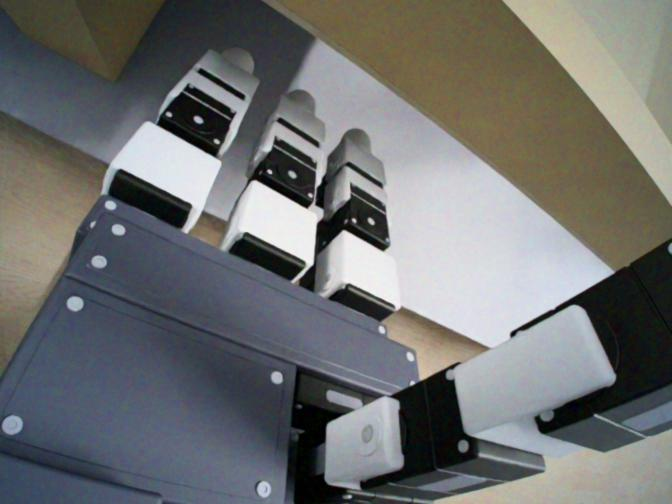

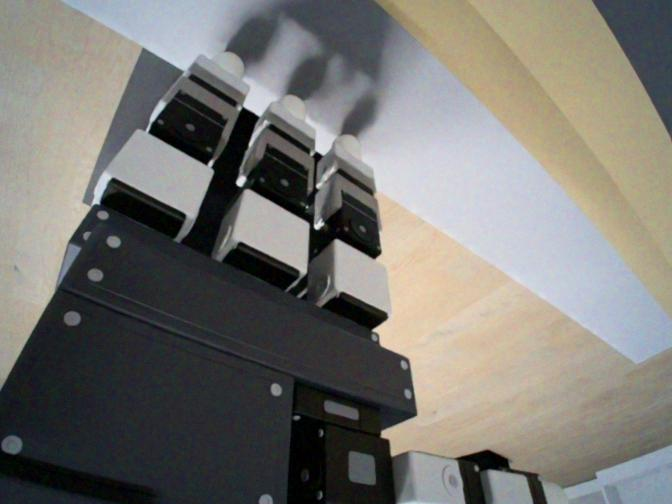

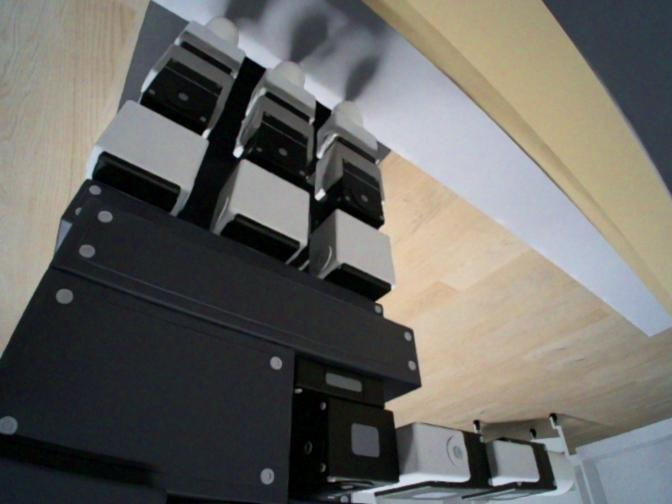

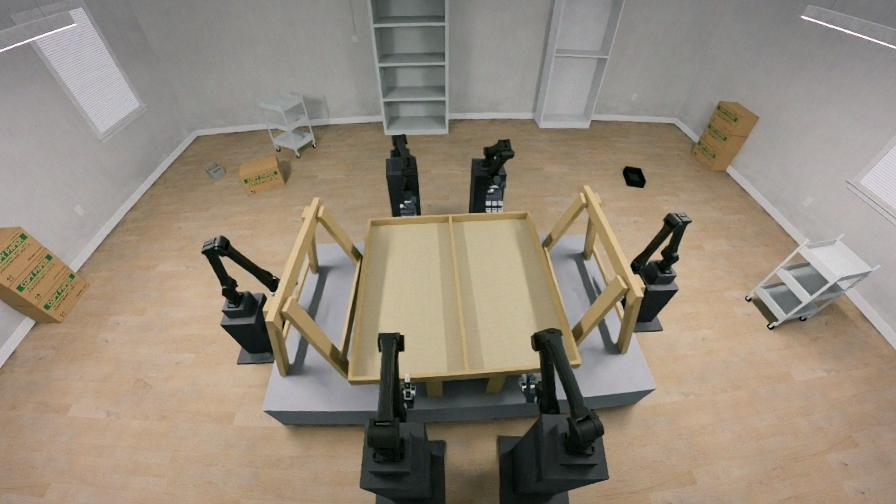

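Emit:
move --arm2 '{"target":[0.312,0.662,0.66,0.3007,0.9537,0,0],"speed":0.1,"joints":{"hand_thumb_cmc":0.714}}' --arm1 '{"joints":{"hand_thumb_cmc":0.714}}' --arm3 '{"joints":{"hand_thumb_cmc":0.714}}' --arm4 '{"joints":{"hand_thumb_cmc":0.714}}' --cameras '["arm2_cam_wrist"]'

Scene clock: 384.77 s.
Joint torques (N m): arm1=[0.44 -13.92 -2 3.59 0.24 0.04] | arm2=[1.2 -5.42 -3.22 0.75 0 -0.22] | arm3=[1.73 -7.94 -2.71 2.44 0.2 -0.11] | arm4=[1.03 -10.34 -3 2.44 0.4 -0.05] | arm5=[-1.2 -8.35 1.84 0.75 0.02 0.06] | arm6=[-1.61 -9.05 3.59 0.64 -0.01 -0.16]
Motor temperatures (°C): arm1=[32 40 39 34 33 31] | arm2=[36 39 41 33 32 32] | arm3=[36 32 36 32 30 32] | arm4=[32 37 34 34 30 31] | arm5=[36 38 36 36 32 34] | arm6=[32 34 34 34 34 31]
Heat: arm1: hottest joint2_rad 40 °C; arm2: hottest joint3_rad 41 °C; arm3: hottest joint1_rad 36 °C; arm4: hottest joint2_rad 37 °C; arm5: hottest joint2_rad 38 °C; arm6: hottest joint2_rad 34 °C.
move: arm1 done; arm2 off_target; arm3 done; arm4 done
Joint velocities: within noise
arm1.joint_positions: joint1_rad=+0.137 joint2_rad=+3.044 joint3_rad=+0.799 joint4_rad=+1.435 joint5_rad=+0.146 joint6_rad=+0.177 hand_index_mcp=+0.758 hand_index_abd=+0.001 hand_index_pip=+0.577 hand_index_dip=+0.696 hand_middle_mcp=+0.758 hand_middle_abd=+0.001 hand_middle_pip=+0.577 hand_middle_dip=+0.696 hand_ring_mcp=+0.758 hand_ring_abd=+0.001 hand_ring_pip=+0.577 hand_ring_dip=+0.696 hand_thumb_cmc=+0.719 hand_thumb_axl=+0.677 hand_thumb_mcp=+0.224 hand_thumb_ipl=+0.168 hand_current_limit=+0.400 hand_speed=-0.600
arm1.joint_status: all done
arm1.hand_state: goal,goal,goal,goal,goal,goal,goal,goal,goal,goal,goal,goal,goal,goal,goal,goal
arm1.index_mcp_current_ma: 8
arm1.index_abd_current_ma: 1
arm1.index_pip_current_ma: 1
arm1.index_dip_current_ma: 0
arm1.middle_mcp_current_ma: 8
arm1.middle_abd_current_ma: 1
arm1.middle_pip_current_ma: 1
arm1.middle_dip_current_ma: 0
arm1.ring_mcp_current_ma: 7
arm1.ring_abd_current_ma: 0
arm1.ring_pip_current_ma: 1
arm1.ring_dip_current_ma: 0
arm1.thumb_cmc_current_ma: 9
arm1.thumb_axl_current_ma: -1
arm1.thumb_mcp_current_ma: -5
arm1.thumb_ipl_current_ma: 0
arm1.hand_goal_index_mcp: 0.754
arm1.hand_goal_index_abd: 0.000
arm1.hand_goal_index_pip: 0.576
arm1.hand_goal_index_dip: 0.696
arm1.hand_goal_middle_mcp: 0.754
arm1.hand_goal_middle_abd: 0.000
arm1.hand_goal_middle_pip: 0.576
arm1.hand_goal_middle_dip: 0.696
arm1.hand_goal_ring_mcp: 0.754
arm1.hand_goal_ring_abd: 0.000
arm1.hand_goal_ring_pip: 0.576
arm1.hand_goal_ring_dip: 0.696
arm1.hand_goal_thumb_cmc: 0.714
arm1.hand_goal_thumb_axl: 0.678
arm1.hand_goal_thumb_mcp: 0.226
arm1.hand_goal_thumb_ipl: 0.168
arm1.hand: x=-0.3660 y=+0.6222 z=+0.6104 quat_wxyz=(+0.379, +0.926, +0.001, +0.003) (m; scene frame)
arm1.hand_target: x=-0.3700 y=+0.6252 z=+0.6061 quat_wxyz=(+0.382, +0.924, +0.000, +0.000) (m; scene frame)
arm1.hand_status: not commanded
arm2.joint_positions: joint1_rad=+0.076 joint2_rad=+2.491 joint3_rad=+0.251 joint4_rad=+1.362 joint5_rad=+0.059 joint6_rad=+0.089 hand_index_mcp=+0.768 hand_index_abd=+0.000 hand_index_pip=+0.582 hand_index_dip=+0.699 hand_middle_mcp=+0.768 hand_middle_abd=+0.000 hand_middle_pip=+0.581 hand_middle_dip=+0.699 hand_ring_mcp=+0.772 hand_ring_abd=+0.000 hand_ring_pip=+0.583 hand_ring_dip=+0.700 hand_thumb_cmc=+0.717 hand_thumb_axl=+0.677 hand_thumb_mcp=+0.223 hand_thumb_ipl=+0.168 hand_current_limit=+0.400 hand_speed=-0.600
arm2.joint_status: all done
arm2.hand_state: goal,goal,goal,goal,goal,goal,goal,goal,goal,goal,goal,goal,goal,goal,goal,goal
arm2.index_mcp_current_ma: 72
arm2.index_abd_current_ma: -1
arm2.index_pip_current_ma: 31
arm2.index_dip_current_ma: 16
arm2.middle_mcp_current_ma: 75
arm2.middle_abd_current_ma: -1
arm2.middle_pip_current_ma: 25
arm2.middle_dip_current_ma: 16
arm2.ring_mcp_current_ma: 94
arm2.ring_abd_current_ma: 0
arm2.ring_pip_current_ma: 33
arm2.ring_dip_current_ma: 21
arm2.thumb_cmc_current_ma: 17
arm2.thumb_axl_current_ma: -4
arm2.thumb_mcp_current_ma: -21
arm2.thumb_ipl_current_ma: -2
arm2.hand_goal_index_mcp: 0.754
arm2.hand_goal_index_abd: 0.000
arm2.hand_goal_index_pip: 0.576
arm2.hand_goal_index_dip: 0.696
arm2.hand_goal_middle_mcp: 0.754
arm2.hand_goal_middle_abd: 0.000
arm2.hand_goal_middle_pip: 0.576
arm2.hand_goal_middle_dip: 0.696
arm2.hand_goal_ring_mcp: 0.754
arm2.hand_goal_ring_abd: 0.000
arm2.hand_goal_ring_pip: 0.576
arm2.hand_goal_ring_dip: 0.696
arm2.hand_goal_thumb_cmc: 0.714
arm2.hand_goal_thumb_axl: 0.678
arm2.hand_goal_thumb_mcp: 0.226
arm2.hand_goal_thumb_ipl: 0.168
arm2.hand: x=+0.3073 y=+0.6432 z=+0.6906 quat_wxyz=(+0.342, +0.940, -0.012, +0.002) (m; scene frame)
arm2.hand_target: x=+0.3113 y=+0.6632 z=+0.6627 quat_wxyz=(+0.300, +0.954, +0.000, +0.000) (m; scene frame)
arm2.hand_status: off_target (0.036 m and 5.2 deg from the pose sent, 0.047 m and 8.0 deg at the start)
arm3.joint_positions: joint1_rad=+0.020 joint2_rad=+3.027 joint3_rad=+0.728 joint4_rad=+1.506 joint5_rad=+0.006 joint6_rad=+0.013 hand_index_mcp=+0.758 hand_index_abd=+0.001 hand_index_pip=+0.577 hand_index_dip=+0.696 hand_middle_mcp=+0.759 hand_middle_abd=+0.000 hand_middle_pip=+0.577 hand_middle_dip=+0.696 hand_ring_mcp=+0.759 hand_ring_abd=+0.000 hand_ring_pip=+0.577 hand_ring_dip=+0.696 hand_thumb_cmc=+0.718 hand_thumb_axl=+0.677 hand_thumb_mcp=+0.223 hand_thumb_ipl=+0.168 hand_current_limit=+0.400 hand_speed=-0.600
arm3.joint_status: all done
arm3.hand_state: goal,goal,goal,goal,goal,goal,goal,goal,goal,goal,goal,goal,goal,goal,goal,goal
arm3.index_mcp_current_ma: 1
arm3.index_abd_current_ma: 0
arm3.index_pip_current_ma: 0
arm3.index_dip_current_ma: 0
arm3.middle_mcp_current_ma: 1
arm3.middle_abd_current_ma: 0
arm3.middle_pip_current_ma: 0
arm3.middle_dip_current_ma: 0
arm3.ring_mcp_current_ma: 1
arm3.ring_abd_current_ma: 0
arm3.ring_pip_current_ma: 0
arm3.ring_dip_current_ma: 0
arm3.thumb_cmc_current_ma: 1
arm3.thumb_axl_current_ma: 0
arm3.thumb_mcp_current_ma: -1
arm3.thumb_ipl_current_ma: 0
arm3.hand_goal_index_mcp: 0.754
arm3.hand_goal_index_abd: 0.000
arm3.hand_goal_index_pip: 0.576
arm3.hand_goal_index_dip: 0.696
arm3.hand_goal_middle_mcp: 0.754
arm3.hand_goal_middle_abd: 0.000
arm3.hand_goal_middle_pip: 0.576
arm3.hand_goal_middle_dip: 0.696
arm3.hand_goal_ring_mcp: 0.754
arm3.hand_goal_ring_abd: 0.000
arm3.hand_goal_ring_pip: 0.576
arm3.hand_goal_ring_dip: 0.696
arm3.hand_goal_thumb_cmc: 0.714
arm3.hand_goal_thumb_axl: 0.678
arm3.hand_goal_thumb_mcp: 0.226
arm3.hand_goal_thumb_ipl: 0.168
arm3.hand: x=-0.3163 y=-0.6133 z=+0.6096 quat_wxyz=(+0.000, +0.006, +0.924, +0.381) (m; scene frame)
arm3.hand_target: x=-0.3198 y=-0.6182 z=+0.6060 quat_wxyz=(+0.000, +0.000, +0.924, +0.382) (m; scene frame)
arm3.hand_status: not commanded
arm4.joint_positions: joint1_rad=+0.353 joint2_rad=+2.867 joint3_rad=+0.663 joint4_rad=+1.395 joint5_rad=+0.156 joint6_rad=+0.189 hand_index_mcp=+0.757 hand_index_abd=+0.001 hand_index_pip=+0.577 hand_index_dip=+0.696 hand_middle_mcp=+0.758 hand_middle_abd=+0.001 hand_middle_pip=+0.577 hand_middle_dip=+0.696 hand_ring_mcp=+0.758 hand_ring_abd=+0.001 hand_ring_pip=+0.577 hand_ring_dip=+0.696 hand_thumb_cmc=+0.718 hand_thumb_axl=+0.677 hand_thumb_mcp=+0.224 hand_thumb_ipl=+0.168 hand_current_limit=+0.400 hand_speed=-0.600
arm4.joint_status: all done
arm4.hand_state: goal,goal,goal,goal,goal,goal,goal,goal,goal,goal,goal,goal,goal,goal,goal,goal
arm4.index_mcp_current_ma: 6
arm4.index_abd_current_ma: 1
arm4.index_pip_current_ma: 1
arm4.index_dip_current_ma: 0
arm4.middle_mcp_current_ma: 8
arm4.middle_abd_current_ma: 1
arm4.middle_pip_current_ma: 1
arm4.middle_dip_current_ma: 0
arm4.ring_mcp_current_ma: 7
arm4.ring_abd_current_ma: 1
arm4.ring_pip_current_ma: 1
arm4.ring_dip_current_ma: 0
arm4.thumb_cmc_current_ma: 8
arm4.thumb_axl_current_ma: -1
arm4.thumb_mcp_current_ma: -5
arm4.thumb_ipl_current_ma: 0
arm4.hand_goal_index_mcp: 0.754
arm4.hand_goal_index_abd: 0.000
arm4.hand_goal_index_pip: 0.576
arm4.hand_goal_index_dip: 0.696
arm4.hand_goal_middle_mcp: 0.754
arm4.hand_goal_middle_abd: 0.000
arm4.hand_goal_middle_pip: 0.576
arm4.hand_goal_middle_dip: 0.696
arm4.hand_goal_ring_mcp: 0.754
arm4.hand_goal_ring_abd: 0.000
arm4.hand_goal_ring_pip: 0.576
arm4.hand_goal_ring_dip: 0.696
arm4.hand_goal_thumb_cmc: 0.714
arm4.hand_goal_thumb_axl: 0.678
arm4.hand_goal_thumb_mcp: 0.226
arm4.hand_goal_thumb_ipl: 0.168
arm4.hand: x=+0.3735 y=-0.6186 z=+0.6071 quat_wxyz=(+0.001, +0.006, +0.927, +0.376) (m; scene frame)
arm4.hand_target: x=+0.3699 y=-0.6180 z=+0.6061 quat_wxyz=(+0.000, +0.000, +0.924, +0.383) (m; scene frame)
arm4.hand_status: not commanded
arm5, arm6: as last shown
arm5.hand: x=+1.1226 y=+0.0317 z=+0.4313 quat_wxyz=(+0.003, -0.705, +0.709, -0.001) (m; scene frame)
arm5.hand_target: x=+1.1200 y=+0.0330 z=+0.4300 quat_wxyz=(+0.000, -0.707, +0.707, +0.000) (m; scene frame)
pictures: arm2_cam_wrist
camera_calibration:
arm2_cam_wrist: T_world_to_cam=[[-0.802511, -0.416991, 0.426726, 0.2445], [-0.347606, 0.908067, 0.233633, -0.694598], [-0.484918, 0.0391607, -0.873682, 0.849465], [0, 0, 0, 1]] pos_world=[0.366688, 0.69943, 0.800109]

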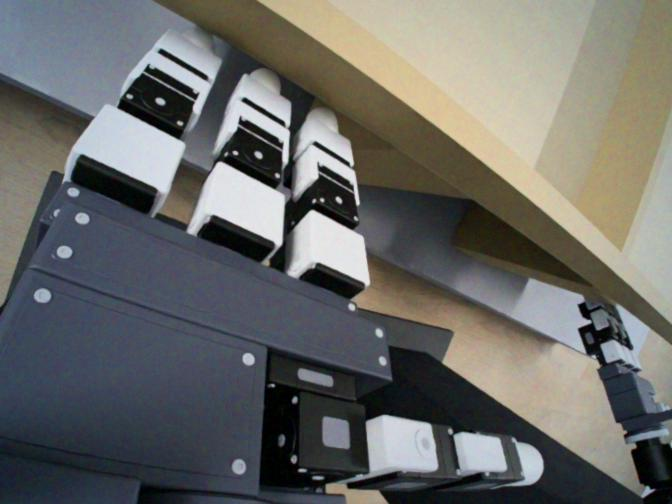

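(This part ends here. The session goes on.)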